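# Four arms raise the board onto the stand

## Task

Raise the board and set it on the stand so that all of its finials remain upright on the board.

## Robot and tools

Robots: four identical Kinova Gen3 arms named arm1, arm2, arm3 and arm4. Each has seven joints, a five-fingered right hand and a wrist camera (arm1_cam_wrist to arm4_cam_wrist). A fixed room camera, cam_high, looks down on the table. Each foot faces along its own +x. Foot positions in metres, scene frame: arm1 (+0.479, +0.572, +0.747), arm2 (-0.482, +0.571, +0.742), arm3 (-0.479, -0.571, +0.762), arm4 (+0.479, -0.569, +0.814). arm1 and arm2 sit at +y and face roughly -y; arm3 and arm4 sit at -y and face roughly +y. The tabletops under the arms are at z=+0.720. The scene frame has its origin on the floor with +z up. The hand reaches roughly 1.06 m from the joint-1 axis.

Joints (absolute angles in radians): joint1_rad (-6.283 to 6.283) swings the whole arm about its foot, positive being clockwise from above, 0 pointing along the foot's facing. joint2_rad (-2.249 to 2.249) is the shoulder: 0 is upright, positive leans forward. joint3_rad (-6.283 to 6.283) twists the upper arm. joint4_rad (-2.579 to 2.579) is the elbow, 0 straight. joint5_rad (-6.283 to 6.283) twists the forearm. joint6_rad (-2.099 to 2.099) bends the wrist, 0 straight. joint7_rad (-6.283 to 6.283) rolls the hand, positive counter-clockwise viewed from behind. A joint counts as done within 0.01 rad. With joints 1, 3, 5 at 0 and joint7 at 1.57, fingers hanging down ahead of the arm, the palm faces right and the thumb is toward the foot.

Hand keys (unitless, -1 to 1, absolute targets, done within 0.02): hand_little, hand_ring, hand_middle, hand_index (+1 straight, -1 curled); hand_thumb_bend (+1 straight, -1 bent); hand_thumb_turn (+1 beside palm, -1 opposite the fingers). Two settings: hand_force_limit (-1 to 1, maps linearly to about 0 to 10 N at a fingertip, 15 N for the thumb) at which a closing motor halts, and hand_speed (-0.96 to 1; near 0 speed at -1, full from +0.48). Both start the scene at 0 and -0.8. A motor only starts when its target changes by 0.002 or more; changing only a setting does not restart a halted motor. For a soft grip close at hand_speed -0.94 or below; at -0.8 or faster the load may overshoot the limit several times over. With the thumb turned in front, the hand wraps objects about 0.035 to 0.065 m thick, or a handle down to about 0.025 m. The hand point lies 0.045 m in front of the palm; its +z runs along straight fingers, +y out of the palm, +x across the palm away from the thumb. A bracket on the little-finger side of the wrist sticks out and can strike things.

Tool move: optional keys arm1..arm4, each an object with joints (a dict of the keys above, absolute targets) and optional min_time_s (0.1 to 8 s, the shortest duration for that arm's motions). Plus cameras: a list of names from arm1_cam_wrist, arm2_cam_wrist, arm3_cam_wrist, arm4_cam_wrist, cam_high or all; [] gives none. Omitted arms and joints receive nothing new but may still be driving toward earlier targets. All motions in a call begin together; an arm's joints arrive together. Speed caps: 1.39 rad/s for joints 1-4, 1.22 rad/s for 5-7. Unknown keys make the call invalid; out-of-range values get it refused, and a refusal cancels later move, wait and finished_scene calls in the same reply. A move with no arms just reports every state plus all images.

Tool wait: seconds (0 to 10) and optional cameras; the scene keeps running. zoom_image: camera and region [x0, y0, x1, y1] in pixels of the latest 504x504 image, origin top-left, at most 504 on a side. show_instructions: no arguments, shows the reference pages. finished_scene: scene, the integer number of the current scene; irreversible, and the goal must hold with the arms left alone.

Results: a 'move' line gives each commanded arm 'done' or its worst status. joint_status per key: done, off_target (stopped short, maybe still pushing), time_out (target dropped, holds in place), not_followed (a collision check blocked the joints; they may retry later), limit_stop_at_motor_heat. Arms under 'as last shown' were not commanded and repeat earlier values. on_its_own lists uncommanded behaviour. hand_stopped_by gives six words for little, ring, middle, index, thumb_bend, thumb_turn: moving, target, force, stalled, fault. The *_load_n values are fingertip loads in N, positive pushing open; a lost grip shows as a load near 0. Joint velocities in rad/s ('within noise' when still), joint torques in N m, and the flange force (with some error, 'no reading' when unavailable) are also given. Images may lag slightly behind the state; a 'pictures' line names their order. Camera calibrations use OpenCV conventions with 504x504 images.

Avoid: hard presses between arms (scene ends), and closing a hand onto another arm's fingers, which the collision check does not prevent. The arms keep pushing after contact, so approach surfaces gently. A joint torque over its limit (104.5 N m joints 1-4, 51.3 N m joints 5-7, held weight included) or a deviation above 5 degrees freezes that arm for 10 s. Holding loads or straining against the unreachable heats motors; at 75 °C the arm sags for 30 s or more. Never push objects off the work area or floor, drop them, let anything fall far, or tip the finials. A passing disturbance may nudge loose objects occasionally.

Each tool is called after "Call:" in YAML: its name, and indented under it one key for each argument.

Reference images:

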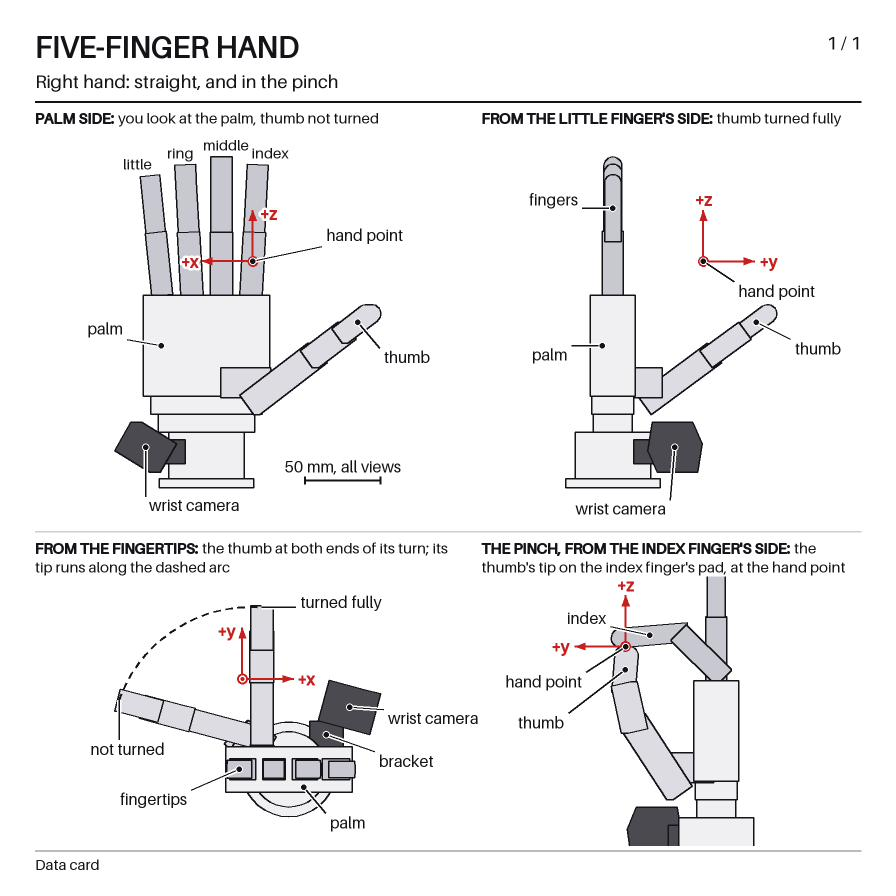

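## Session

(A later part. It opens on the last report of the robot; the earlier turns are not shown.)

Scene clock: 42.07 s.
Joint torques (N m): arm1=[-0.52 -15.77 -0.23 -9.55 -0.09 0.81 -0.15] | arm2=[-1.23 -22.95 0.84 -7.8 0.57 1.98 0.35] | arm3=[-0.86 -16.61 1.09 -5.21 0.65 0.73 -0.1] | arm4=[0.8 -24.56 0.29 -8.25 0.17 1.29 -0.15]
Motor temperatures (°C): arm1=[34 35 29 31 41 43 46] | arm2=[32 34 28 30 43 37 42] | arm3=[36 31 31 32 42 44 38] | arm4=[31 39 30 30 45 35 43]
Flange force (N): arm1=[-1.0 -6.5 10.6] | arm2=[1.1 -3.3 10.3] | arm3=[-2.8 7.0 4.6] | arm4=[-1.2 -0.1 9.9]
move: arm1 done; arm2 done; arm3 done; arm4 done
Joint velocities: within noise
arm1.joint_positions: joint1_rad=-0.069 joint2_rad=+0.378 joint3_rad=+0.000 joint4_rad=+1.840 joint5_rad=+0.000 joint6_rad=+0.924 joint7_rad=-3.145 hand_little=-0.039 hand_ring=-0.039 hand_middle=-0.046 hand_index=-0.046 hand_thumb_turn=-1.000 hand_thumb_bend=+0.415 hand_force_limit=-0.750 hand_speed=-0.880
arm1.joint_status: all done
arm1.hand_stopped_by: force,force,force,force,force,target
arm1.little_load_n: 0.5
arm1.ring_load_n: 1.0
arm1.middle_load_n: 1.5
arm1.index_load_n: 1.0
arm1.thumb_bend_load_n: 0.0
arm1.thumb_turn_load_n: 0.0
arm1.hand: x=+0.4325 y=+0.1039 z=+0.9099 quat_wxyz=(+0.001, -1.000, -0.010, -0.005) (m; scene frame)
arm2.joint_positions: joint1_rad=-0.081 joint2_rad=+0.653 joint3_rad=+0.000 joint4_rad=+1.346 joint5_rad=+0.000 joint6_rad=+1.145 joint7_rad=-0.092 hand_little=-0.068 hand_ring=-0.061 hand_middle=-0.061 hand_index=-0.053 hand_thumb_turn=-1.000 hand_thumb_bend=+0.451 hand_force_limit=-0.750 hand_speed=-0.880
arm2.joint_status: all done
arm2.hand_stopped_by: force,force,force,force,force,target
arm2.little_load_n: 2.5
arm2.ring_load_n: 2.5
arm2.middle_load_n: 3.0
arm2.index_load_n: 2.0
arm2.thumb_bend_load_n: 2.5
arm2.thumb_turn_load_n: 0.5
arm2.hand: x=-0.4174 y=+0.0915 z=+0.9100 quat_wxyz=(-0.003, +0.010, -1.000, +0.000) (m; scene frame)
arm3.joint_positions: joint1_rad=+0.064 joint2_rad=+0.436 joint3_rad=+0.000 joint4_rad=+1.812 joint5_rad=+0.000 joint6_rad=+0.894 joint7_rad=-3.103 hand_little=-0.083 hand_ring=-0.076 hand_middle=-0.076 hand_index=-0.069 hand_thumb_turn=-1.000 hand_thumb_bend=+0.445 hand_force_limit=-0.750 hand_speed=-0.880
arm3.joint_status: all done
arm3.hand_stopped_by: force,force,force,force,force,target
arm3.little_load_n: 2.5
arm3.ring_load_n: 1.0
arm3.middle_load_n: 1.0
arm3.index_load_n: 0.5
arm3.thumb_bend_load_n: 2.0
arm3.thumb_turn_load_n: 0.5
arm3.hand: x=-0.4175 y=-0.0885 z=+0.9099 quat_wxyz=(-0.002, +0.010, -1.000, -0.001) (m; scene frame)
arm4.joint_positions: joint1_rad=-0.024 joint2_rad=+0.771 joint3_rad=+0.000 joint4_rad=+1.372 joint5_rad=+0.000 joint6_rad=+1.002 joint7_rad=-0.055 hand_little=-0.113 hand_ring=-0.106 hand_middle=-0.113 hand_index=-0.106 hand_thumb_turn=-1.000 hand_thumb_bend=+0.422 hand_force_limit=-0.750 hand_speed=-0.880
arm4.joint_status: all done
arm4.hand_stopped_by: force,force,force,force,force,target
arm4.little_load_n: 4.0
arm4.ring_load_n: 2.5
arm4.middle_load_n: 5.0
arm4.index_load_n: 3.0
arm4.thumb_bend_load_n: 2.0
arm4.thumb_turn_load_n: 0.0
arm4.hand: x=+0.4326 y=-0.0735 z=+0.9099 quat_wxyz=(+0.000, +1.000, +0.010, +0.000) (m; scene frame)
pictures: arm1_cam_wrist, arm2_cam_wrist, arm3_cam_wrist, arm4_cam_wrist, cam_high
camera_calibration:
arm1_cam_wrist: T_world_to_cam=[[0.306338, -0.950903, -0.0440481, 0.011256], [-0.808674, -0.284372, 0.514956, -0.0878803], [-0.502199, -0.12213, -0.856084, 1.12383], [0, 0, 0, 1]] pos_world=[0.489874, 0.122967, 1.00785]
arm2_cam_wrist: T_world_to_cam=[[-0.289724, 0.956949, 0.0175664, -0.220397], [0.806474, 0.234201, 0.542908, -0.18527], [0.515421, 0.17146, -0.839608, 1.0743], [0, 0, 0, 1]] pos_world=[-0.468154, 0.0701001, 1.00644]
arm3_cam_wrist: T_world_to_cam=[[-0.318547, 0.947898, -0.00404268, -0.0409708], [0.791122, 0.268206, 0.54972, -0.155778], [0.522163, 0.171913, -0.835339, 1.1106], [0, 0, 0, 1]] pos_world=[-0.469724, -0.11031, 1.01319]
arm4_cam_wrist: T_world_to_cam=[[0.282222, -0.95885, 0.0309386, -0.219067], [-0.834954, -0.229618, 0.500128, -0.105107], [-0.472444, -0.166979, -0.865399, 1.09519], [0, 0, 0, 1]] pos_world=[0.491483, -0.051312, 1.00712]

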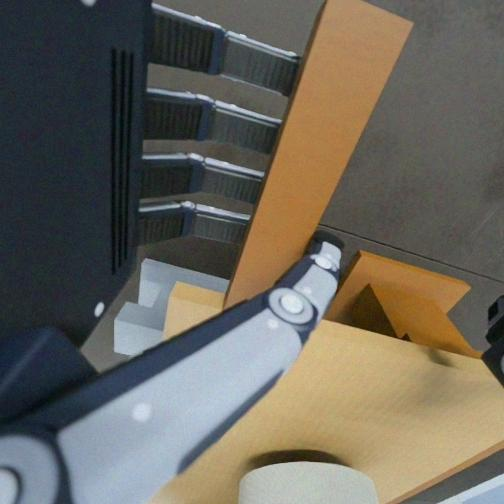

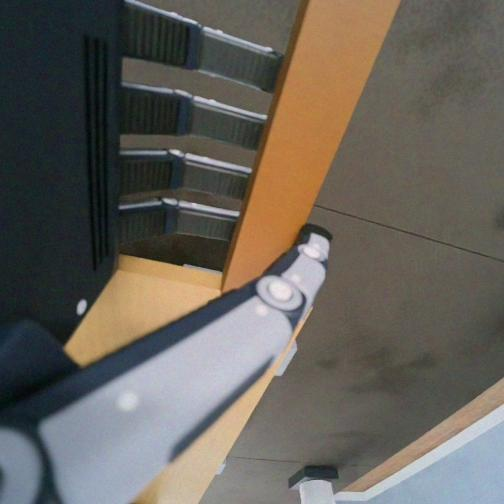

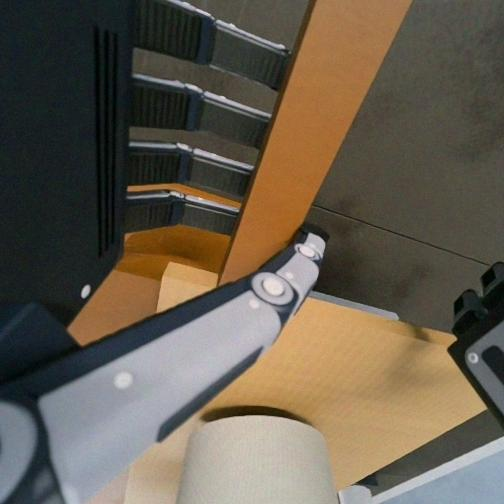

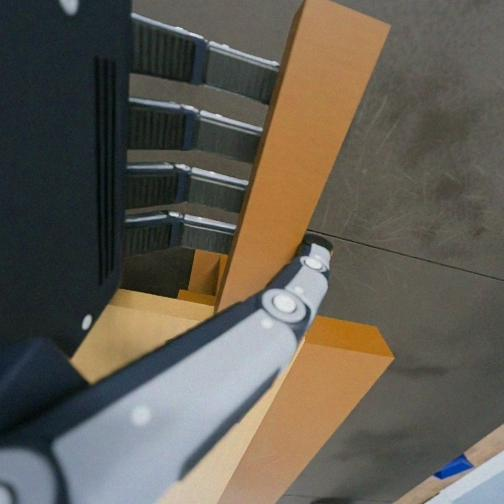

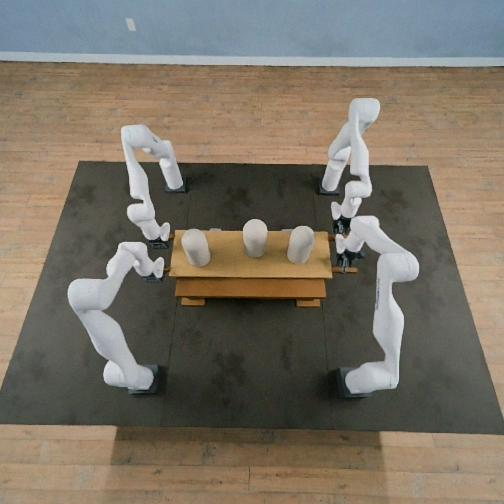

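Call:
move:
  arm1: {"joints":{"joint1_rad":-0.0682,"joint2_rad":0.5007,"joint4_rad":1.6306,"joint6_rad":1.0103,"joint7_rad":-3.1442},"min_time_s":2.2}
  arm2: {"joints":{"joint1_rad":-0.0714,"joint2_rad":0.8013,"joint4_rad":1.0572,"joint6_rad":1.2854,"joint7_rad":-0.0824},"min_time_s":2.2}
  arm3: {"joints":{"joint1_rad":0.0712,"joint2_rad":0.3174,"joint4_rad":2.0058,"joint6_rad":0.8199,"joint7_rad":-3.0958},"min_time_s":2.2}
  arm4: {"joints":{"joint1_rad":-0.0303,"joint2_rad":0.6515,"joint4_rad":1.6201,"joint6_rad":0.8727,"joint7_rad":-0.0613},"min_time_s":2.2}
  cameras: ["cam_high"]

Call:
move:
  arm1: {"joints":{"joint1_rad":-0.0679,"joint2_rad":0.6296,"joint4_rad":1.3955,"joint6_rad":1.1166,"joint7_rad":-3.1439},"min_time_s":2.2}
  arm2: {"joints":{"joint1_rad":-0.0637,"joint2_rad":0.9928,"joint4_rad":0.6620,"joint6_rad":1.4891,"joint7_rad":-0.0747},"min_time_s":2.2}
  arm3: {"joints":{"joint1_rad":0.0807,"joint2_rad":0.1971,"joint4_rad":2.1838,"joint6_rad":0.7622,"joint7_rad":-3.0863},"min_time_s":2.2}
  arm4: {"joints":{"joint1_rad":-0.0391,"joint2_rad":0.5425,"joint4_rad":1.8413,"joint6_rad":0.7606,"joint7_rad":-0.0701},"min_time_s":2.2}
  cameras: ["all"]

Call:
zoom_image:
  camera: "cam_high"
  region: [150, 220, 350, 350]

Scene clock: 45.60 s.
Joint torques (N m): arm1=[-0.97 -19.87 -0.72 -10.3 -0.31 1.06 -0.06] | arm2=[-1.6 -24.86 0.63 -8.13 0.43 1.75 0.32] | arm3=[-0.91 -14.64 1.04 -5.21 0.59 0.65 -0.12] | arm4=[-0.11 -20.53 -0.65 -6.55 -0.35 1.31 -0.25]
Motor temperatures (°C): arm1=[34 35 29 31 41 43 46] | arm2=[32 34 28 30 43 37 42] | arm3=[36 31 31 32 42 44 38] | arm4=[31 39 30 30 45 35 43]
Flange force (N): arm1=[-1.6 -6.2 13.0] | arm2=[1.7 -2.7 8.1] | arm3=[-3.1 6.8 6.7] | arm4=[0.7 -1.4 7.5]
move: arm1 done; arm2 done; arm3 done; arm4 done
Joint velocities: within noise
arm1.joint_positions: joint1_rad=-0.068 joint2_rad=+0.501 joint3_rad=+0.000 joint4_rad=+1.631 joint5_rad=+0.000 joint6_rad=+1.010 joint7_rad=-3.144 hand_little=-0.039 hand_ring=-0.039 hand_middle=-0.046 hand_index=-0.046 hand_thumb_turn=-1.000 hand_thumb_bend=+0.415 hand_force_limit=-0.750 hand_speed=-0.880
arm1.joint_status: all done
arm1.hand_stopped_by: force,force,force,force,force,target
arm1.little_load_n: 1.0
arm1.ring_load_n: 1.0
arm1.middle_load_n: 1.5
arm1.index_load_n: 1.5
arm1.thumb_bend_load_n: 0.0
arm1.thumb_turn_load_n: -0.5
arm1.hand: x=+0.4337 y=+0.0419 z=+0.9104 quat_wxyz=(+0.001, -1.000, -0.010, -0.005) (m; scene frame)
arm2.joint_positions: joint1_rad=-0.071 joint2_rad=+0.801 joint3_rad=+0.000 joint4_rad=+1.057 joint5_rad=+0.000 joint6_rad=+1.285 joint7_rad=-0.082 hand_little=-0.068 hand_ring=-0.061 hand_middle=-0.061 hand_index=-0.053 hand_thumb_turn=-1.000 hand_thumb_bend=+0.451 hand_force_limit=-0.750 hand_speed=-0.880
arm2.joint_status: all done
arm2.hand_stopped_by: force,force,force,force,force,target
arm2.little_load_n: 2.5
arm2.ring_load_n: 2.0
arm2.middle_load_n: 2.0
arm2.index_load_n: 1.5
arm2.thumb_bend_load_n: 2.0
arm2.thumb_turn_load_n: 0.0
arm2.hand: x=-0.4161 y=+0.0295 z=+0.9100 quat_wxyz=(-0.003, +0.010, -1.000, +0.000) (m; scene frame)
arm3.joint_positions: joint1_rad=+0.071 joint2_rad=+0.317 joint3_rad=+0.000 joint4_rad=+2.006 joint5_rad=+0.000 joint6_rad=+0.820 joint7_rad=-3.096 hand_little=-0.083 hand_ring=-0.076 hand_middle=-0.076 hand_index=-0.069 hand_thumb_turn=-1.000 hand_thumb_bend=+0.445 hand_force_limit=-0.750 hand_speed=-0.880
arm3.joint_status: all done
arm3.hand_stopped_by: force,force,force,force,force,target
arm3.little_load_n: 3.0
arm3.ring_load_n: 2.0
arm3.middle_load_n: 1.5
arm3.index_load_n: 1.0
arm3.thumb_bend_load_n: 1.5
arm3.thumb_turn_load_n: 0.5
arm3.hand: x=-0.4162 y=-0.1506 z=+0.9104 quat_wxyz=(-0.002, +0.010, -1.000, +0.000) (m; scene frame)
arm4.joint_positions: joint1_rad=-0.030 joint2_rad=+0.651 joint3_rad=+0.000 joint4_rad=+1.620 joint5_rad=+0.000 joint6_rad=+0.873 joint7_rad=-0.061 hand_little=-0.113 hand_ring=-0.106 hand_middle=-0.113 hand_index=-0.106 hand_thumb_turn=-1.000 hand_thumb_bend=+0.422 hand_force_limit=-0.750 hand_speed=-0.880
arm4.joint_status: all done
arm4.hand_stopped_by: force,force,force,force,force,target
arm4.little_load_n: 3.5
arm4.ring_load_n: 2.0
arm4.middle_load_n: 4.0
arm4.index_load_n: 2.0
arm4.thumb_bend_load_n: 2.0
arm4.thumb_turn_load_n: 0.0
arm4.hand: x=+0.4339 y=-0.1354 z=+0.9099 quat_wxyz=(+0.000, +1.000, +0.010, +0.000) (m; scene frame)
pictures: cam_high

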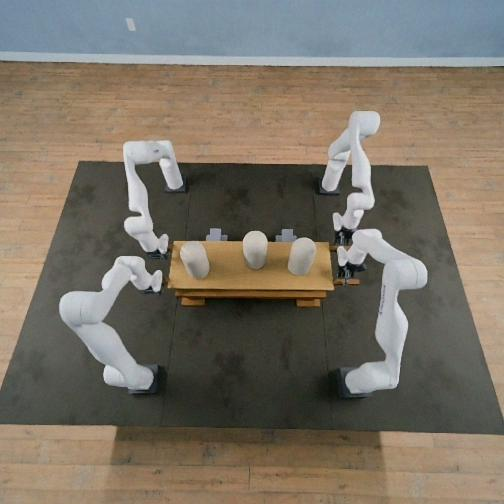

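Scene clock: 48.10 s.
Joint torques (N m): arm1=[-1.22 -22.08 -0.63 -10.7 -0.33 0.9 -0.08] | arm2=[-1.27 -28.69 0.83 -8.68 0.5 2.21 0.36] | arm3=[-1.01 -11.04 0.91 -3.83 0.62 1.02 -0.09] | arm4=[0.12 -18.48 -0.46 -6.06 -0.21 1.28 -0.24]
Motor temperatures (°C): arm1=[34 35 29 31 41 43 46] | arm2=[32 34 28 30 43 37 42] | arm3=[36 31 31 32 42 44 38] | arm4=[31 40 30 30 45 35 43]
Flange force (N): arm1=[-1.7 -8.0 11.4] | arm2=[1.0 -3.7 9.6] | arm3=[-3.4 7.5 5.1] | arm4=[0.3 -1.6 9.2]
move: arm1 done; arm2 done; arm3 done; arm4 done
Joint velocities: within noise
arm1.joint_positions: joint1_rad=-0.068 joint2_rad=+0.630 joint3_rad=+0.000 joint4_rad=+1.396 joint5_rad=+0.000 joint6_rad=+1.117 joint7_rad=-3.144 hand_little=-0.039 hand_ring=-0.039 hand_middle=-0.046 hand_index=-0.046 hand_thumb_turn=-1.000 hand_thumb_bend=+0.415 hand_force_limit=-0.750 hand_speed=-0.880
arm1.joint_status: all done
arm1.hand_stopped_by: force,force,force,force,force,target
arm1.little_load_n: 1.0
arm1.ring_load_n: 1.0
arm1.middle_load_n: 1.5
arm1.index_load_n: 1.5
arm1.thumb_bend_load_n: 0.0
arm1.thumb_turn_load_n: 0.0
arm1.hand: x=+0.4349 y=-0.0200 z=+0.9104 quat_wxyz=(+0.001, -1.000, -0.010, -0.005) (m; scene frame)
arm2.joint_positions: joint1_rad=-0.064 joint2_rad=+0.993 joint3_rad=+0.000 joint4_rad=+0.662 joint5_rad=+0.000 joint6_rad=+1.489 joint7_rad=-0.075 hand_little=-0.068 hand_ring=-0.061 hand_middle=-0.061 hand_index=-0.053 hand_thumb_turn=-1.000 hand_thumb_bend=+0.451 hand_force_limit=-0.750 hand_speed=-0.880
arm2.joint_status: all done
arm2.hand_stopped_by: force,force,force,force,force,target
arm2.little_load_n: 3.0
arm2.ring_load_n: 2.5
arm2.middle_load_n: 2.5
arm2.index_load_n: 1.5
arm2.thumb_bend_load_n: 1.5
arm2.thumb_turn_load_n: 0.0
arm2.hand: x=-0.4148 y=-0.0325 z=+0.9101 quat_wxyz=(-0.003, +0.010, -1.000, +0.000) (m; scene frame)
arm3.joint_positions: joint1_rad=+0.081 joint2_rad=+0.197 joint3_rad=+0.000 joint4_rad=+2.184 joint5_rad=+0.000 joint6_rad=+0.762 joint7_rad=-3.086 hand_little=-0.083 hand_ring=-0.076 hand_middle=-0.076 hand_index=-0.069 hand_thumb_turn=-1.000 hand_thumb_bend=+0.445 hand_force_limit=-0.750 hand_speed=-0.880
arm3.joint_status: all done
arm3.hand_stopped_by: force,force,force,force,force,target
arm3.little_load_n: 2.5
arm3.ring_load_n: 1.5
arm3.middle_load_n: 1.0
arm3.index_load_n: 0.5
arm3.thumb_bend_load_n: 1.5
arm3.thumb_turn_load_n: 0.0
arm3.hand: x=-0.4149 y=-0.2126 z=+0.9103 quat_wxyz=(-0.002, +0.010, -1.000, +0.000) (m; scene frame)
arm4.joint_positions: joint1_rad=-0.039 joint2_rad=+0.543 joint3_rad=+0.000 joint4_rad=+1.841 joint5_rad=+0.000 joint6_rad=+0.761 joint7_rad=-0.070 hand_little=-0.113 hand_ring=-0.106 hand_middle=-0.113 hand_index=-0.106 hand_thumb_turn=-1.000 hand_thumb_bend=+0.422 hand_force_limit=-0.750 hand_speed=-0.880
arm4.joint_status: all done
arm4.hand_stopped_by: force,force,force,force,force,target
arm4.little_load_n: 3.5
arm4.ring_load_n: 2.0
arm4.middle_load_n: 4.5
arm4.index_load_n: 3.0
arm4.thumb_bend_load_n: 2.0
arm4.thumb_turn_load_n: 0.0
arm4.hand: x=+0.4351 y=-0.1974 z=+0.9099 quat_wxyz=(+0.000, +1.000, +0.010, +0.000) (m; scene frame)
pictures: arm1_cam_wrist, arm2_cam_wrist, arm3_cam_wrist, arm4_cam_wrist, cam_high
camera_calibration:
arm1_cam_wrist: T_world_to_cam=[[0.306439, -0.950868, -0.0441137, -0.107288], [-0.808636, -0.284491, 0.51495, -0.121363], [-0.502199, -0.122129, -0.856085, 1.11039], [0, 0, 0, 1]] pos_world=[0.492374, -0.000933261, 1.00835]
arm2_cam_wrist: T_world_to_cam=[[-0.289631, 0.956977, 0.0175936, -0.101062], [0.806461, 0.234095, 0.542974, -0.158481], [0.515495, 0.171451, -0.839565, 1.09427], [0, 0, 0, 1]] pos_world=[-0.465555, -0.0538003, 1.00654]
arm3_cam_wrist: T_world_to_cam=[[-0.318612, 0.947877, -0.00405096, 0.077434], [0.791143, 0.268278, 0.549654, -0.124598], [0.522091, 0.171921, -0.835383, 1.13097], [0, 0, 0, 1]] pos_world=[-0.467223, -0.234409, 1.01359]
arm4_cam_wrist: T_world_to_cam=[[0.282302, -0.958828, 0.0308903, -0.338654], [-0.834927, -0.22971, 0.50013, -0.131474], [-0.472443, -0.166979, -0.865399, 1.07558], [0, 0, 0, 1]] pos_world=[0.493983, -0.175312, 1.00702]

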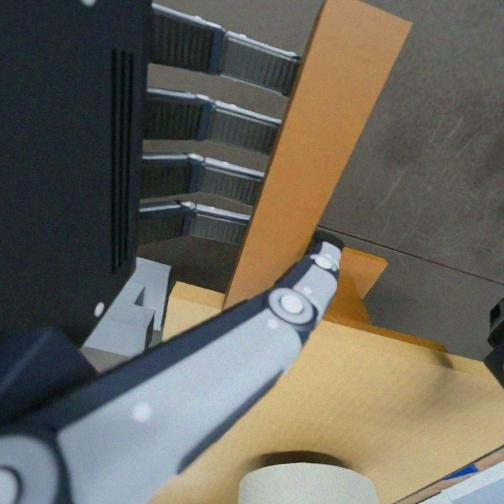

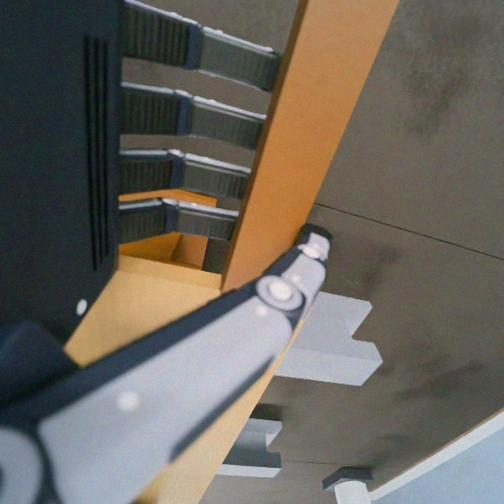

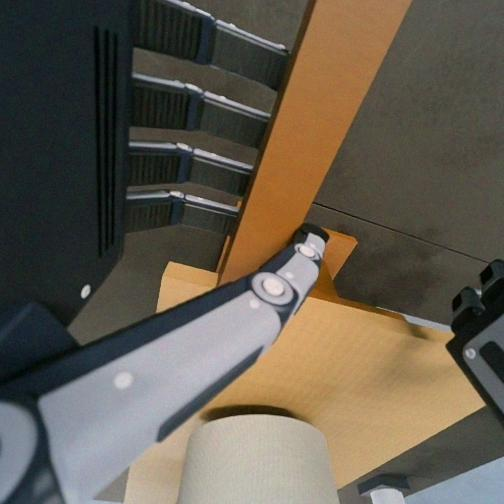

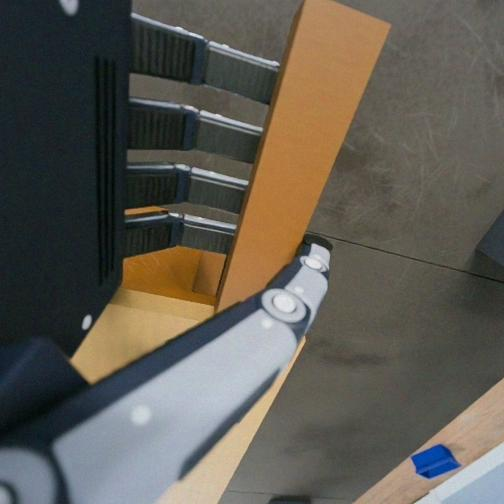

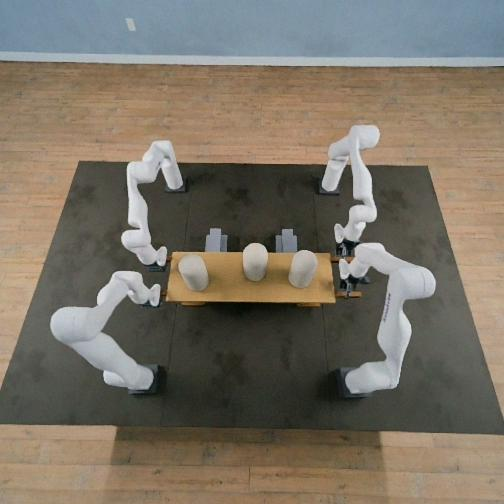

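Scaled by 2.520 from the camera's 504x504 image, which has a finer 720x720 frame.

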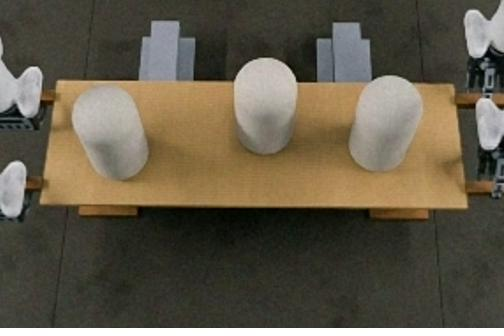

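Call:
move:
  arm1: {"joints":{"joint1_rad":-0.0674,"joint2_rad":0.6579,"joint4_rad":1.4315,"joint6_rad":1.0522,"joint7_rad":-3.1434},"min_time_s":1.8}
  arm2: {"joints":{"joint1_rad":-0.0635,"joint2_rad":1.0036,"joint4_rad":0.7190,"joint6_rad":1.4212,"joint7_rad":-0.0745},"min_time_s":1.8}
  arm3: {"joints":{"joint1_rad":0.0804,"joint2_rad":0.2532,"joint4_rad":2.2245,"joint6_rad":0.6655,"joint7_rad":-3.0866},"min_time_s":1.8}
  arm4: {"joints":{"joint1_rad":-0.0391,"joint2_rad":0.5888,"joint4_rad":1.8650,"joint6_rad":0.6906,"joint7_rad":-0.0701},"min_time_s":1.8}
  cameras: ["cam_high"]

Call:
move:
  arm1: {"joints":{"hand_speed":-0.8,"hand_thumb_bend":1}}
  arm2: {"joints":{"hand_speed":-0.8,"hand_thumb_bend":1}}
  arm3: {"joints":{"hand_speed":-0.8,"hand_thumb_bend":1}}
  arm4: {"joints":{"hand_speed":-0.8,"hand_thumb_bend":1}}
  cameras: ["all"]

Scene clock: 54.07 s.
Joint torques (N m): arm1=[-0.65 -18.55 -0.24 -9.01 -0.13 0.7 -0.11] | arm2=[-1.75 -23.39 0.48 -8.32 0.33 -0.42 0.32] | arm3=[-1.42 -9.51 0.52 -3.81 0.5 -0.02 -0.03] | arm4=[0.36 -15.73 -0.26 -5.36 -0.03 -0.06 -0.25]
Motor temperatures (°C): arm1=[34 35 29 31 41 43 46] | arm2=[32 35 28 30 43 37 42] | arm3=[36 31 31 32 42 44 38] | arm4=[31 40 30 30 45 35 43]
Flange force (N): arm1=[-0.6 -9.8 4.2] | arm2=[2.0 2.8 -0.5] | arm3=[-4.5 2.8 -1.9] | arm4=[-0.3 0.5 -0.4]
move: arm1 done; arm2 done; arm3 done; arm4 done
Joint velocities: within noise
arm1.joint_positions: joint1_rad=-0.067 joint2_rad=+0.658 joint3_rad=+0.000 joint4_rad=+1.431 joint5_rad=+0.000 joint6_rad=+1.052 joint7_rad=-3.143 hand_little=-0.039 hand_ring=-0.039 hand_middle=-0.046 hand_index=-0.046 hand_thumb_turn=-1.000 hand_thumb_bend=+0.415 hand_force_limit=-0.750 hand_speed=-0.880
arm1.joint_status: all done
arm1.hand_stopped_by: force,force,force,force,force,target
arm1.little_load_n: 0.0
arm1.ring_load_n: 0.0
arm1.middle_load_n: 0.0
arm1.index_load_n: 0.0
arm1.thumb_bend_load_n: 0.5
arm1.thumb_turn_load_n: 0.0
arm1.hand: x=+0.4349 y=-0.0201 z=+0.8854 quat_wxyz=(+0.001, -1.000, -0.010, -0.005) (m; scene frame)
arm2.joint_positions: joint1_rad=-0.064 joint2_rad=+1.004 joint3_rad=+0.000 joint4_rad=+0.719 joint5_rad=+0.000 joint6_rad=+1.421 joint7_rad=-0.074 hand_little=-0.069 hand_ring=-0.061 hand_middle=-0.061 hand_index=-0.054 hand_thumb_turn=-1.000 hand_thumb_bend=+0.451 hand_force_limit=-0.750 hand_speed=-0.880
arm2.joint_status: all done
arm2.hand_stopped_by: force,force,force,force,force,target
arm2.little_load_n: 0.0
arm2.ring_load_n: 0.5
arm2.middle_load_n: 0.0
arm2.index_load_n: 0.0
arm2.thumb_bend_load_n: 1.5
arm2.thumb_turn_load_n: 0.0
arm2.hand: x=-0.4147 y=-0.0325 z=+0.8851 quat_wxyz=(-0.003, +0.010, -1.000, +0.000) (m; scene frame)
arm3.joint_positions: joint1_rad=+0.080 joint2_rad=+0.253 joint3_rad=+0.000 joint4_rad=+2.224 joint5_rad=+0.000 joint6_rad=+0.666 joint7_rad=-3.087 hand_little=-0.084 hand_ring=-0.076 hand_middle=-0.076 hand_index=-0.069 hand_thumb_turn=-1.000 hand_thumb_bend=+0.445 hand_force_limit=-0.750 hand_speed=-0.880
arm3.joint_status: all done
arm3.hand_stopped_by: force,force,force,force,force,target
arm3.little_load_n: 0.0
arm3.ring_load_n: 0.0
arm3.middle_load_n: 0.0
arm3.index_load_n: 0.0
arm3.thumb_bend_load_n: 0.0
arm3.thumb_turn_load_n: 0.0
arm3.hand: x=-0.4149 y=-0.2125 z=+0.8851 quat_wxyz=(-0.002, +0.010, -1.000, +0.000) (m; scene frame)
arm4.joint_positions: joint1_rad=-0.039 joint2_rad=+0.589 joint3_rad=+0.000 joint4_rad=+1.865 joint5_rad=+0.000 joint6_rad=+0.691 joint7_rad=-0.070 hand_little=-0.114 hand_ring=-0.106 hand_middle=-0.114 hand_index=-0.106 hand_thumb_turn=-1.000 hand_thumb_bend=+0.421 hand_force_limit=-0.750 hand_speed=-0.880
arm4.joint_status: all done
arm4.hand_stopped_by: force,force,force,force,force,target
arm4.little_load_n: 0.0
arm4.ring_load_n: 0.5
arm4.middle_load_n: 0.0
arm4.index_load_n: 0.0
arm4.thumb_bend_load_n: 1.0
arm4.thumb_turn_load_n: 0.0
arm4.hand: x=+0.4351 y=-0.1974 z=+0.8849 quat_wxyz=(+0.000, +1.000, +0.010, +0.000) (m; scene frame)
pictures: cam_high

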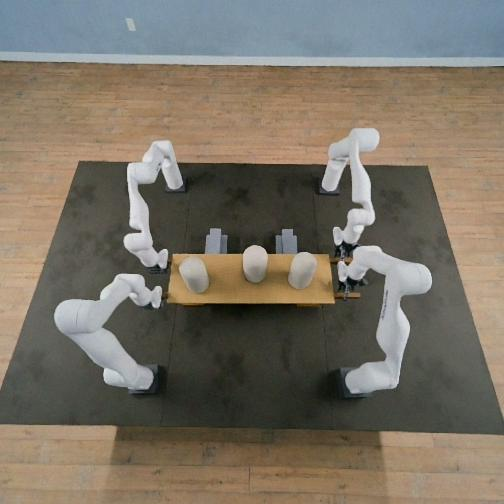

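Scene clock: 56.60 s.
Joint torques (N m): arm1=[-0.62 -18.78 -0.25 -9.26 -0.11 0.55 -0.12] | arm2=[-1.83 -24.07 0.42 -8.3 0.3 0.09 0.33] | arm3=[-1.45 -9.5 0.53 -3.85 0.5 -0.03 -0.05] | arm4=[0.41 -15.84 -0.17 -5.23 -0.01 0.08 -0.17]
Motor temperatures (°C): arm1=[34 35 29 31 41 43 46] | arm2=[32 35 28 30 43 37 42] | arm3=[36 31 31 32 42 44 38] | arm4=[31 40 30 30 45 35 43]
Flange force (N): arm1=[-0.6 -10.0 4.4] | arm2=[2.1 2.3 1.2] | arm3=[-4.6 2.7 -1.9] | arm4=[-0.6 0.2 0.1]
move: arm1 done; arm2 done; arm3 done; arm4 done
Joint velocities: within noise
arm1.joint_positions: joint1_rad=-0.067 joint2_rad=+0.658 joint3_rad=+0.000 joint4_rad=+1.432 joint5_rad=+0.000 joint6_rad=+1.052 joint7_rad=-3.143 hand_little=-0.039 hand_ring=-0.039 hand_middle=-0.046 hand_index=-0.046 hand_thumb_turn=-1.000 hand_thumb_bend=+1.000 hand_force_limit=-0.750 hand_speed=-0.800
arm1.joint_status: all done
arm1.hand_stopped_by: force,force,force,force,target,target
arm1.little_load_n: 0.0
arm1.ring_load_n: 0.0
arm1.middle_load_n: 0.5
arm1.index_load_n: 0.0
arm1.thumb_bend_load_n: 0.0
arm1.thumb_turn_load_n: 0.0
arm1.hand: x=+0.4349 y=-0.0201 z=+0.8853 quat_wxyz=(+0.001, -1.000, -0.010, -0.005) (m; scene frame)
arm2.joint_positions: joint1_rad=-0.063 joint2_rad=+1.004 joint3_rad=+0.000 joint4_rad=+0.719 joint5_rad=+0.000 joint6_rad=+1.421 joint7_rad=-0.074 hand_little=-0.069 hand_ring=-0.061 hand_middle=-0.061 hand_index=-0.054 hand_thumb_turn=-1.000 hand_thumb_bend=+1.000 hand_force_limit=-0.750 hand_speed=-0.800
arm2.joint_status: all done
arm2.hand_stopped_by: force,force,force,force,target,target
arm2.little_load_n: 0.0
arm2.ring_load_n: 0.0
arm2.middle_load_n: 0.0
arm2.index_load_n: 0.0
arm2.thumb_bend_load_n: 0.0
arm2.thumb_turn_load_n: 0.0
arm2.hand: x=-0.4148 y=-0.0325 z=+0.8851 quat_wxyz=(-0.003, +0.010, -1.000, +0.000) (m; scene frame)
arm3.joint_positions: joint1_rad=+0.080 joint2_rad=+0.253 joint3_rad=+0.000 joint4_rad=+2.224 joint5_rad=+0.000 joint6_rad=+0.666 joint7_rad=-3.087 hand_little=-0.084 hand_ring=-0.076 hand_middle=-0.076 hand_index=-0.069 hand_thumb_turn=-1.000 hand_thumb_bend=+1.000 hand_force_limit=-0.750 hand_speed=-0.800
arm3.joint_status: all done
arm3.hand_stopped_by: force,force,force,force,target,target
arm3.little_load_n: 0.0
arm3.ring_load_n: 0.0
arm3.middle_load_n: 0.0
arm3.index_load_n: 0.0
arm3.thumb_bend_load_n: 0.0
arm3.thumb_turn_load_n: 0.0
arm3.hand: x=-0.4149 y=-0.2125 z=+0.8851 quat_wxyz=(-0.002, +0.010, -1.000, +0.000) (m; scene frame)
arm4.joint_positions: joint1_rad=-0.039 joint2_rad=+0.589 joint3_rad=+0.000 joint4_rad=+1.865 joint5_rad=+0.000 joint6_rad=+0.691 joint7_rad=-0.070 hand_little=-0.114 hand_ring=-0.106 hand_middle=-0.114 hand_index=-0.106 hand_thumb_turn=-1.000 hand_thumb_bend=+1.000 hand_force_limit=-0.750 hand_speed=-0.800
arm4.joint_status: all done
arm4.hand_stopped_by: force,force,force,force,target,target
arm4.little_load_n: 0.0
arm4.ring_load_n: 0.0
arm4.middle_load_n: 0.5
arm4.index_load_n: 0.0
arm4.thumb_bend_load_n: 0.0
arm4.thumb_turn_load_n: 0.0
arm4.hand: x=+0.4351 y=-0.1974 z=+0.8849 quat_wxyz=(+0.000, +1.000, +0.010, +0.000) (m; scene frame)
pictures: arm1_cam_wrist, arm2_cam_wrist, arm3_cam_wrist, arm4_cam_wrist, cam_high
camera_calibration:
arm1_cam_wrist: T_world_to_cam=[[0.30629, -0.950915, -0.0441288, -0.108371], [-0.808688, -0.284375, 0.514932, -0.108503], [-0.502205, -0.122032, -0.856095, 1.08885], [0, 0, 0, 1]] pos_world=[0.492274, -0.00103338, 0.983247]
arm2_cam_wrist: T_world_to_cam=[[-0.28966, 0.95697, 0.0174614, -0.100506], [0.806445, 0.234191, 0.542956, -0.144892], [0.515504, 0.171354, -0.839579, 1.0733], [0, 0, 0, 1]] pos_world=[-0.465555, -0.0538002, 0.981545]
arm3_cam_wrist: T_world_to_cam=[[-0.318637, 0.947868, -0.00406903, 0.0772413], [0.791133, 0.268309, 0.549653, -0.110826], [0.52209, 0.171921, -0.835383, 1.10999], [0, 0, 0, 1]] pos_world=[-0.467223, -0.234309, 0.988493]
arm4_cam_wrist: T_world_to_cam=[[0.282222, -0.95885, 0.0309386, -0.337893], [-0.834954, -0.229618, 0.500128, -0.118939], [-0.472444, -0.166979, -0.865399, 1.05395], [0, 0, 0, 1]] pos_world=[0.493983, -0.175312, 0.982022]

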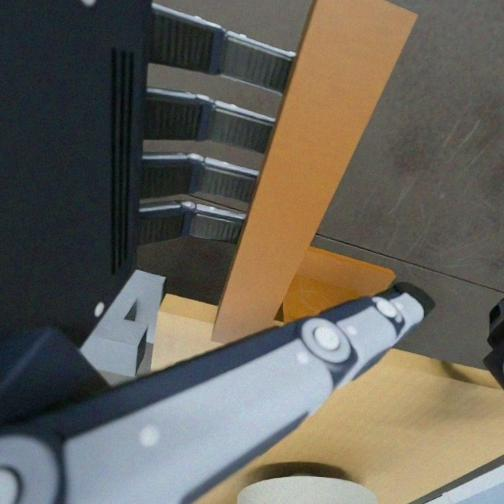

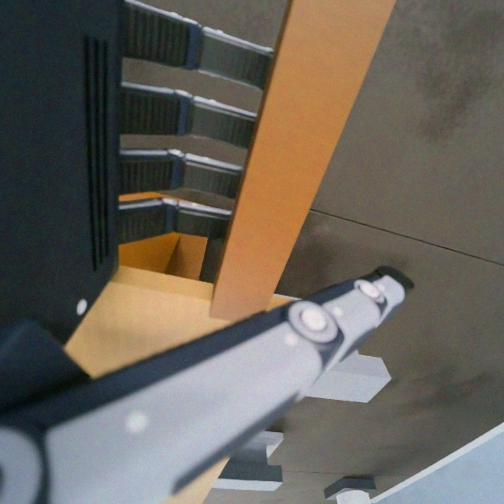

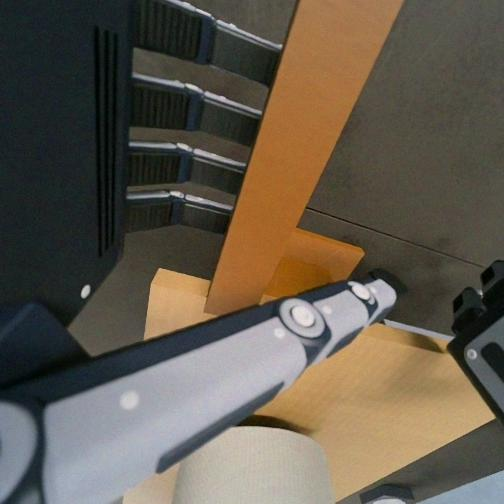

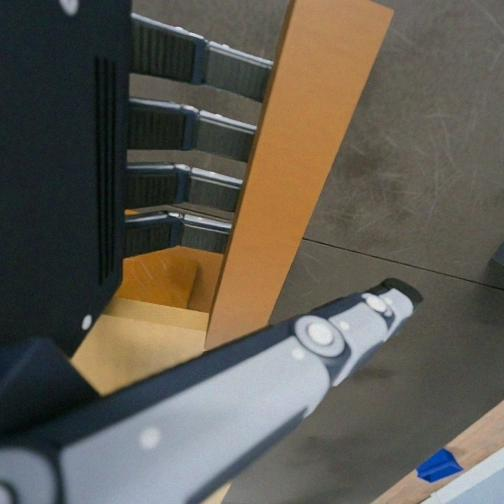

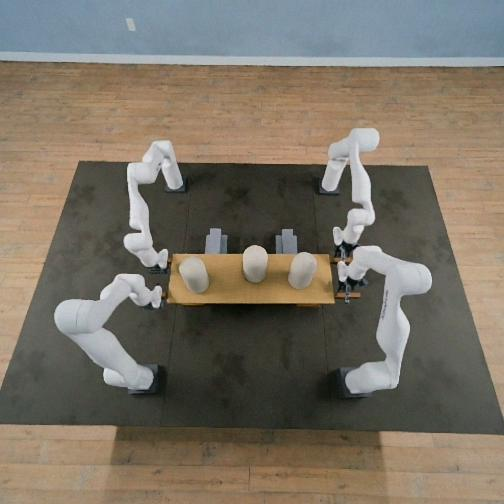

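Call:
move:
  arm1: {"joints":{"hand_speed":-0.5,"hand_little":1,"hand_ring":1,"hand_middle":1,"hand_index":1}}
  arm2: {"joints":{"hand_speed":-0.5,"hand_little":1,"hand_ring":1,"hand_middle":1,"hand_index":1}}
  arm3: {"joints":{"hand_speed":-0.5,"hand_little":1,"hand_ring":1,"hand_middle":1,"hand_index":1}}
  arm4: {"joints":{"hand_speed":-0.5,"hand_little":1,"hand_ring":1,"hand_middle":1,"hand_index":1}}
  cameras: ["all"]

Call:
zoom_image:
  camera: "cam_high"
  region: [150, 220, 370, 350]

Scene clock: 58.50 s.
Joint torques (N m): arm1=[-0.63 -18.77 -0.27 -9.32 -0.11 0.6 -0.11] | arm2=[-1.78 -24.12 0.45 -8.33 0.32 0.01 0.35] | arm3=[-1.42 -9.51 0.52 -3.81 0.5 -0.05 -0.05] | arm4=[0.44 -15.81 -0.17 -5.28 -0.05 0.08 -0.24]
Motor temperatures (°C): arm1=[34 35 29 31 41 43 46] | arm2=[32 35 28 30 43 37 42] | arm3=[36 31 31 32 42 44 38] | arm4=[31 40 30 30 45 35 43]
Flange force (N): arm1=[-0.6 -10.4 4.6] | arm2=[2.0 2.0 1.1] | arm3=[-4.6 2.9 -2.0] | arm4=[-0.6 0.4 0.1]
move: arm1 done; arm2 done; arm3 done; arm4 done
Joint velocities: within noise
arm1.joint_positions: joint1_rad=-0.067 joint2_rad=+0.658 joint3_rad=+0.000 joint4_rad=+1.431 joint5_rad=+0.000 joint6_rad=+1.052 joint7_rad=-3.143 hand_little=+1.000 hand_ring=+1.000 hand_middle=+1.000 hand_index=+1.000 hand_thumb_turn=-1.000 hand_thumb_bend=+1.000 hand_force_limit=-0.750 hand_speed=-0.500
arm1.joint_status: all done
arm1.hand_stopped_by: target,target,target,target,target,target
arm1.little_load_n: 0.0
arm1.ring_load_n: 0.0
arm1.middle_load_n: 0.0
arm1.index_load_n: 0.0
arm1.thumb_bend_load_n: -0.5
arm1.thumb_turn_load_n: 0.0
arm1.hand: x=+0.4349 y=-0.0201 z=+0.8854 quat_wxyz=(+0.001, -1.000, -0.010, -0.005) (m; scene frame)
arm2.joint_positions: joint1_rad=-0.063 joint2_rad=+1.004 joint3_rad=+0.000 joint4_rad=+0.719 joint5_rad=+0.000 joint6_rad=+1.421 joint7_rad=-0.074 hand_little=+1.000 hand_ring=+1.000 hand_middle=+1.000 hand_index=+1.000 hand_thumb_turn=-1.000 hand_thumb_bend=+1.000 hand_force_limit=-0.750 hand_speed=-0.500
arm2.joint_status: all done
arm2.hand_stopped_by: target,target,target,target,target,target
arm2.little_load_n: 0.0
arm2.ring_load_n: 0.0
arm2.middle_load_n: 0.0
arm2.index_load_n: 0.0
arm2.thumb_bend_load_n: 0.0
arm2.thumb_turn_load_n: 0.0
arm2.hand: x=-0.4148 y=-0.0325 z=+0.8851 quat_wxyz=(-0.003, +0.010, -1.000, +0.000) (m; scene frame)
arm3.joint_positions: joint1_rad=+0.080 joint2_rad=+0.253 joint3_rad=+0.000 joint4_rad=+2.224 joint5_rad=+0.000 joint6_rad=+0.666 joint7_rad=-3.087 hand_little=+1.000 hand_ring=+1.000 hand_middle=+1.000 hand_index=+1.000 hand_thumb_turn=-1.000 hand_thumb_bend=+1.000 hand_force_limit=-0.750 hand_speed=-0.500
arm3.joint_status: all done
arm3.hand_stopped_by: target,target,target,target,target,target
arm3.little_load_n: 0.0
arm3.ring_load_n: 0.0
arm3.middle_load_n: 0.0
arm3.index_load_n: 0.0
arm3.thumb_bend_load_n: 0.0
arm3.thumb_turn_load_n: 0.0
arm3.hand: x=-0.4149 y=-0.2125 z=+0.8851 quat_wxyz=(-0.002, +0.010, -1.000, +0.000) (m; scene frame)
arm4.joint_positions: joint1_rad=-0.039 joint2_rad=+0.589 joint3_rad=+0.000 joint4_rad=+1.865 joint5_rad=+0.000 joint6_rad=+0.691 joint7_rad=-0.070 hand_little=+1.000 hand_ring=+1.000 hand_middle=+1.000 hand_index=+1.000 hand_thumb_turn=-1.000 hand_thumb_bend=+1.000 hand_force_limit=-0.750 hand_speed=-0.500
arm4.joint_status: all done
arm4.hand_stopped_by: target,target,target,target,target,target
arm4.little_load_n: 0.0
arm4.ring_load_n: 0.0
arm4.middle_load_n: 0.0
arm4.index_load_n: 0.0
arm4.thumb_bend_load_n: 0.0
arm4.thumb_turn_load_n: 0.0
arm4.hand: x=+0.4351 y=-0.1975 z=+0.8849 quat_wxyz=(+0.000, +1.000, +0.010, +0.000) (m; scene frame)
pictures: arm1_cam_wrist, arm2_cam_wrist, arm3_cam_wrist, arm4_cam_wrist, cam_high
camera_calibration:
arm1_cam_wrist: T_world_to_cam=[[0.306338, -0.950903, -0.0440481, -0.10847], [-0.808674, -0.284372, 0.514956, -0.108585], [-0.502199, -0.12213, -0.856084, 1.08892], [0, 0, 0, 1]] pos_world=[0.492274, -0.00103328, 0.983347]
arm2_cam_wrist: T_world_to_cam=[[-0.28966, 0.95697, 0.0174614, -0.100506], [0.806445, 0.234191, 0.542956, -0.144892], [0.515504, 0.171354, -0.839579, 1.0733], [0, 0, 0, 1]] pos_world=[-0.465555, -0.0538002, 0.981545]
arm3_cam_wrist: T_world_to_cam=[[-0.318637, 0.947868, -0.00406903, 0.0772413], [0.791133, 0.268309, 0.549653, -0.110826], [0.52209, 0.171921, -0.835383, 1.10999], [0, 0, 0, 1]] pos_world=[-0.467223, -0.234309, 0.988493]
arm4_cam_wrist: T_world_to_cam=[[0.282222, -0.95885, 0.0309386, -0.337893], [-0.834954, -0.229618, 0.500128, -0.118939], [-0.472444, -0.166979, -0.865399, 1.05395], [0, 0, 0, 1]] pos_world=[0.493983, -0.175312, 0.982022]

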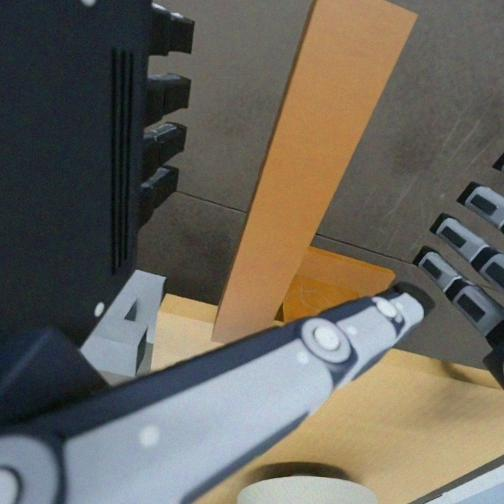

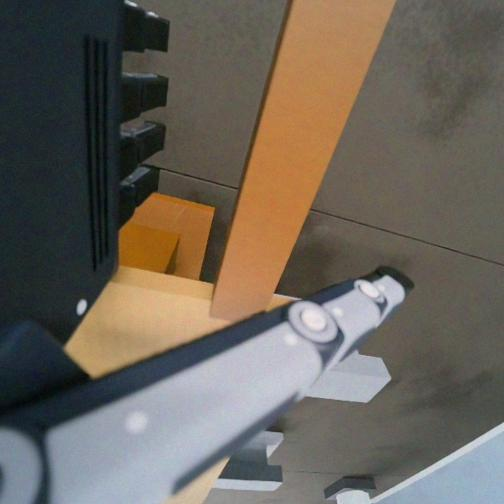

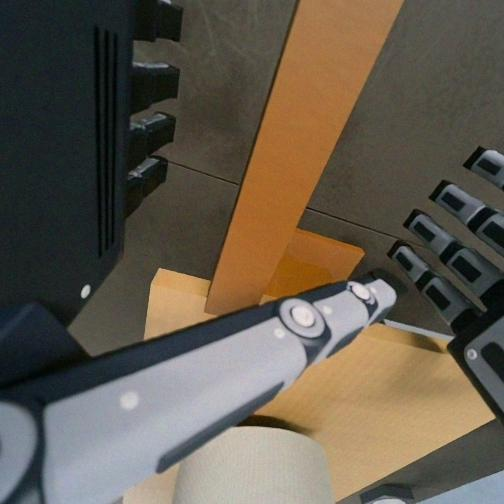

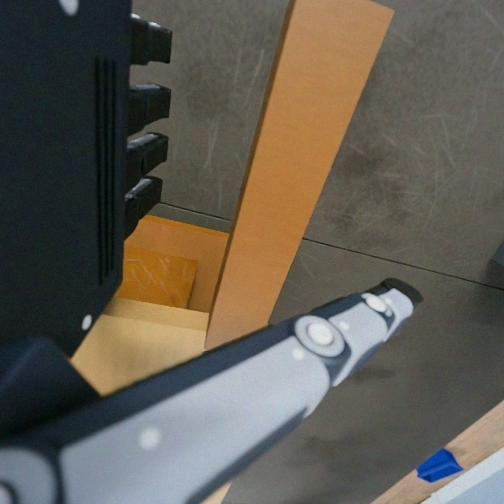

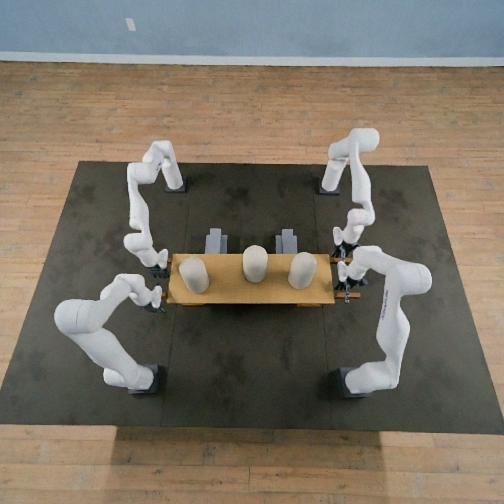

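Scaled by 2.291 from the camera's 504x504 image, which has a finer 720x720 frame.

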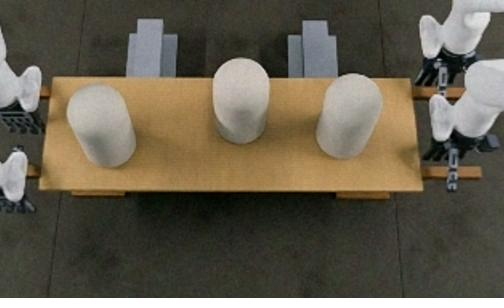

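Released; raise hands clear.

Call:
move:
  arm1: {"joints":{"joint1_rad":-0.0689,"joint2_rad":0.5801,"joint4_rad":1.2987,"joint6_rad":1.2628,"joint7_rad":-3.1449},"min_time_s":2}
  arm2: {"joints":{"joint1_rad":-0.0643,"joint2_rad":0.9944,"joint4_rad":0.4835,"joint6_rad":1.6660,"joint7_rad":-0.0753},"min_time_s":2}
  arm3: {"joints":{"joint1_rad":0.0815,"joint2_rad":0.0979,"joint4_rad":2.0801,"joint6_rad":0.9651,"joint7_rad":-3.0855},"min_time_s":2}
  arm4: {"joints":{"joint1_rad":-0.0391,"joint2_rad":0.4528,"joint4_rad":1.7724,"joint6_rad":0.9192,"joint7_rad":-0.0701},"min_time_s":2}
  cameras: ["all"]

Call:
zoom_image:
  camera: "cam_high"
  region: [150, 220, 370, 350]

Scene clock: 61.20 s.
Joint torques (N m): arm1=[-0.71 -18.36 -0.33 -9.99 -0.06 0.6 -0.1] | arm2=[-1.79 -24.11 0.42 -8.3 0.27 0.05 0.36] | arm3=[-1.45 -8.24 0.44 -5.47 0.53 -0.02 -0.03] | arm4=[0.42 -14.86 -0.26 -6.56 -0.03 0.03 -0.26]
Motor temperatures (°C): arm1=[34 35 29 31 41 43 46] | arm2=[32 35 28 30 43 37 42] | arm3=[36 31 31 32 42 44 38] | arm4=[31 40 30 30 45 35 43]
Flange force (N): arm1=[-0.8 -10.2 6.3] | arm2=no reading | arm3=[-3.1 2.4 -2.4] | arm4=[-0.2 0.1 0.0]
move: arm1 done; arm2 done; arm3 done; arm4 done
Joint velocities: within noise
arm1.joint_positions: joint1_rad=-0.069 joint2_rad=+0.580 joint3_rad=+0.000 joint4_rad=+1.299 joint5_rad=+0.000 joint6_rad=+1.263 joint7_rad=-3.145 hand_little=+1.000 hand_ring=+1.000 hand_middle=+1.000 hand_index=+1.000 hand_thumb_turn=-1.000 hand_thumb_bend=+1.000 hand_force_limit=-0.750 hand_speed=-0.500
arm1.joint_status: all done
arm1.hand_stopped_by: target,target,target,target,target,target
arm1.little_load_n: 0.0
arm1.ring_load_n: 0.0
arm1.middle_load_n: 0.0
arm1.index_load_n: 0.0
arm1.thumb_bend_load_n: 0.0
arm1.thumb_turn_load_n: 0.0
arm1.hand: x=+0.4349 y=-0.0201 z=+0.9649 quat_wxyz=(+0.001, -1.000, -0.010, -0.005) (m; scene frame)
arm2.joint_positions: joint1_rad=-0.064 joint2_rad=+0.994 joint3_rad=+0.000 joint4_rad=+0.484 joint5_rad=+0.000 joint6_rad=+1.666 joint7_rad=-0.075 hand_little=+1.000 hand_ring=+1.000 hand_middle=+1.000 hand_index=+1.000 hand_thumb_turn=-1.000 hand_thumb_bend=+1.000 hand_force_limit=-0.750 hand_speed=-0.500
arm2.joint_status: all done
arm2.hand_stopped_by: target,target,target,target,target,target
arm2.little_load_n: 0.0
arm2.ring_load_n: 0.0
arm2.middle_load_n: 0.0
arm2.index_load_n: 0.0
arm2.thumb_bend_load_n: 0.0
arm2.thumb_turn_load_n: 0.0
arm2.hand: x=-0.4147 y=-0.0325 z=+0.9650 quat_wxyz=(-0.003, +0.010, -1.000, +0.000) (m; scene frame)
arm3.joint_positions: joint1_rad=+0.081 joint2_rad=+0.098 joint3_rad=+0.000 joint4_rad=+2.080 joint5_rad=+0.000 joint6_rad=+0.965 joint7_rad=-3.086 hand_little=+1.000 hand_ring=+1.000 hand_middle=+1.000 hand_index=+1.000 hand_thumb_turn=-1.000 hand_thumb_bend=+1.000 hand_force_limit=-0.750 hand_speed=-0.500
arm3.joint_status: all done
arm3.hand_stopped_by: target,target,target,target,target,target
arm3.little_load_n: 0.0
arm3.ring_load_n: 0.0
arm3.middle_load_n: 0.0
arm3.index_load_n: 0.0
arm3.thumb_bend_load_n: 0.0
arm3.thumb_turn_load_n: 0.0
arm3.hand: x=-0.4149 y=-0.2126 z=+0.9647 quat_wxyz=(-0.002, +0.010, -1.000, -0.001) (m; scene frame)
arm4.joint_positions: joint1_rad=-0.039 joint2_rad=+0.453 joint3_rad=+0.000 joint4_rad=+1.772 joint5_rad=+0.000 joint6_rad=+0.919 joint7_rad=-0.070 hand_little=+1.000 hand_ring=+1.000 hand_middle=+1.000 hand_index=+1.000 hand_thumb_turn=-1.000 hand_thumb_bend=+1.000 hand_force_limit=-0.750 hand_speed=-0.500
arm4.joint_status: all done
arm4.hand_stopped_by: target,target,target,target,target,target
arm4.little_load_n: 0.0
arm4.ring_load_n: 0.0
arm4.middle_load_n: 0.0
arm4.index_load_n: 0.0
arm4.thumb_bend_load_n: 0.0
arm4.thumb_turn_load_n: 0.0
arm4.hand: x=+0.4352 y=-0.1974 z=+0.9649 quat_wxyz=(+0.000, +1.000, +0.010, +0.000) (m; scene frame)
pictures: arm1_cam_wrist, arm2_cam_wrist, arm3_cam_wrist, arm4_cam_wrist, cam_high
camera_calibration:
arm1_cam_wrist: T_world_to_cam=[[0.30629, -0.950915, -0.0441288, -0.104889], [-0.808688, -0.284375, 0.514932, -0.149411], [-0.502205, -0.122032, -0.856095, 1.15704], [0, 0, 0, 1]] pos_world=[0.492374, -0.00103338, 1.06285]
arm2_cam_wrist: T_world_to_cam=[[-0.289631, 0.956977, 0.0175936, -0.10203], [0.806461, 0.234095, 0.542974, -0.188345], [0.515495, 0.171451, -0.839565, 1.14045], [0, 0, 0, 1]] pos_world=[-0.465555, -0.0538003, 1.06154]
arm3_cam_wrist: T_world_to_cam=[[-0.318612, 0.947877, -0.00405096, 0.07756], [0.791143, 0.268278, 0.549654, -0.154581], [0.522091, 0.171921, -0.835383, 1.17648], [0, 0, 0, 1]] pos_world=[-0.467223, -0.234309, 1.06809]
arm4_cam_wrist: T_world_to_cam=[[0.282256, -0.958844, 0.0308074, -0.340273], [-0.834938, -0.229714, 0.50011, -0.158871], [-0.472451, -0.166882, -0.865414, 1.12326], [0, 0, 0, 1]] pos_world=[0.494083, -0.175312, 1.06202]

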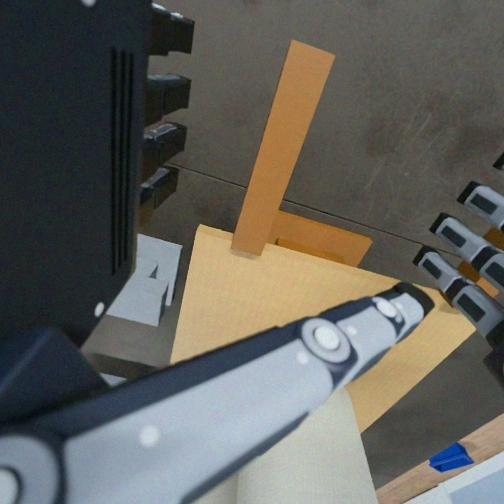

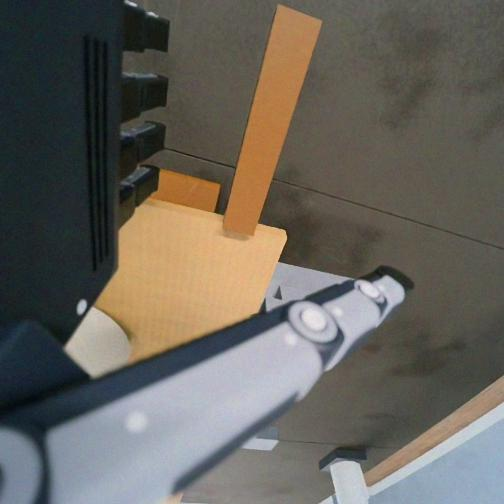

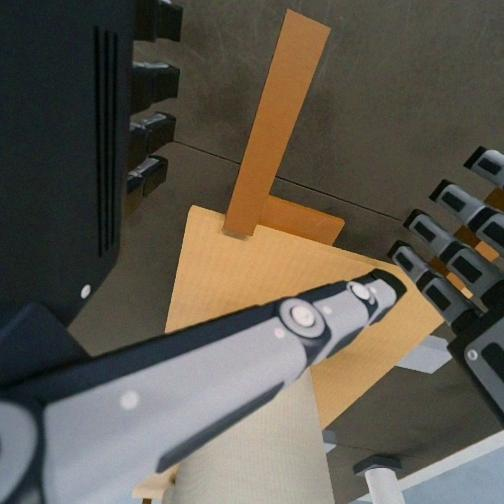

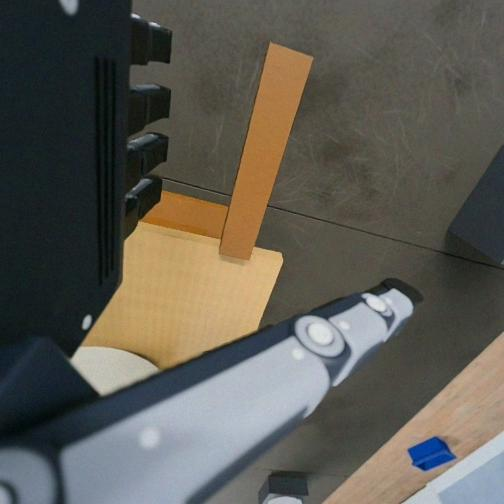

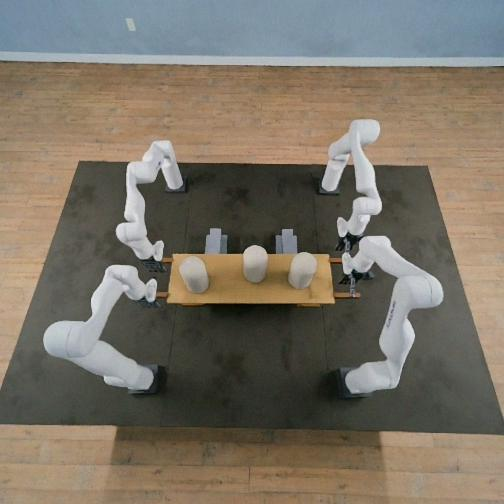

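Scaled by 2.291 from the camera's 504x504 image, which has a finer 720x720 frame.

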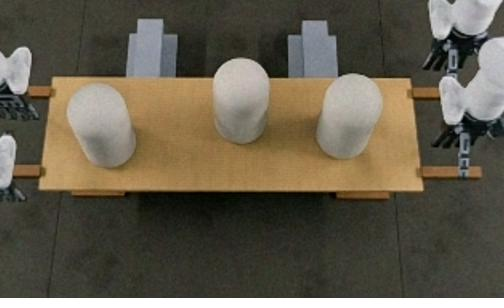

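Call:
finished_scene:
  scene: 2

The scene is finished: the task was done.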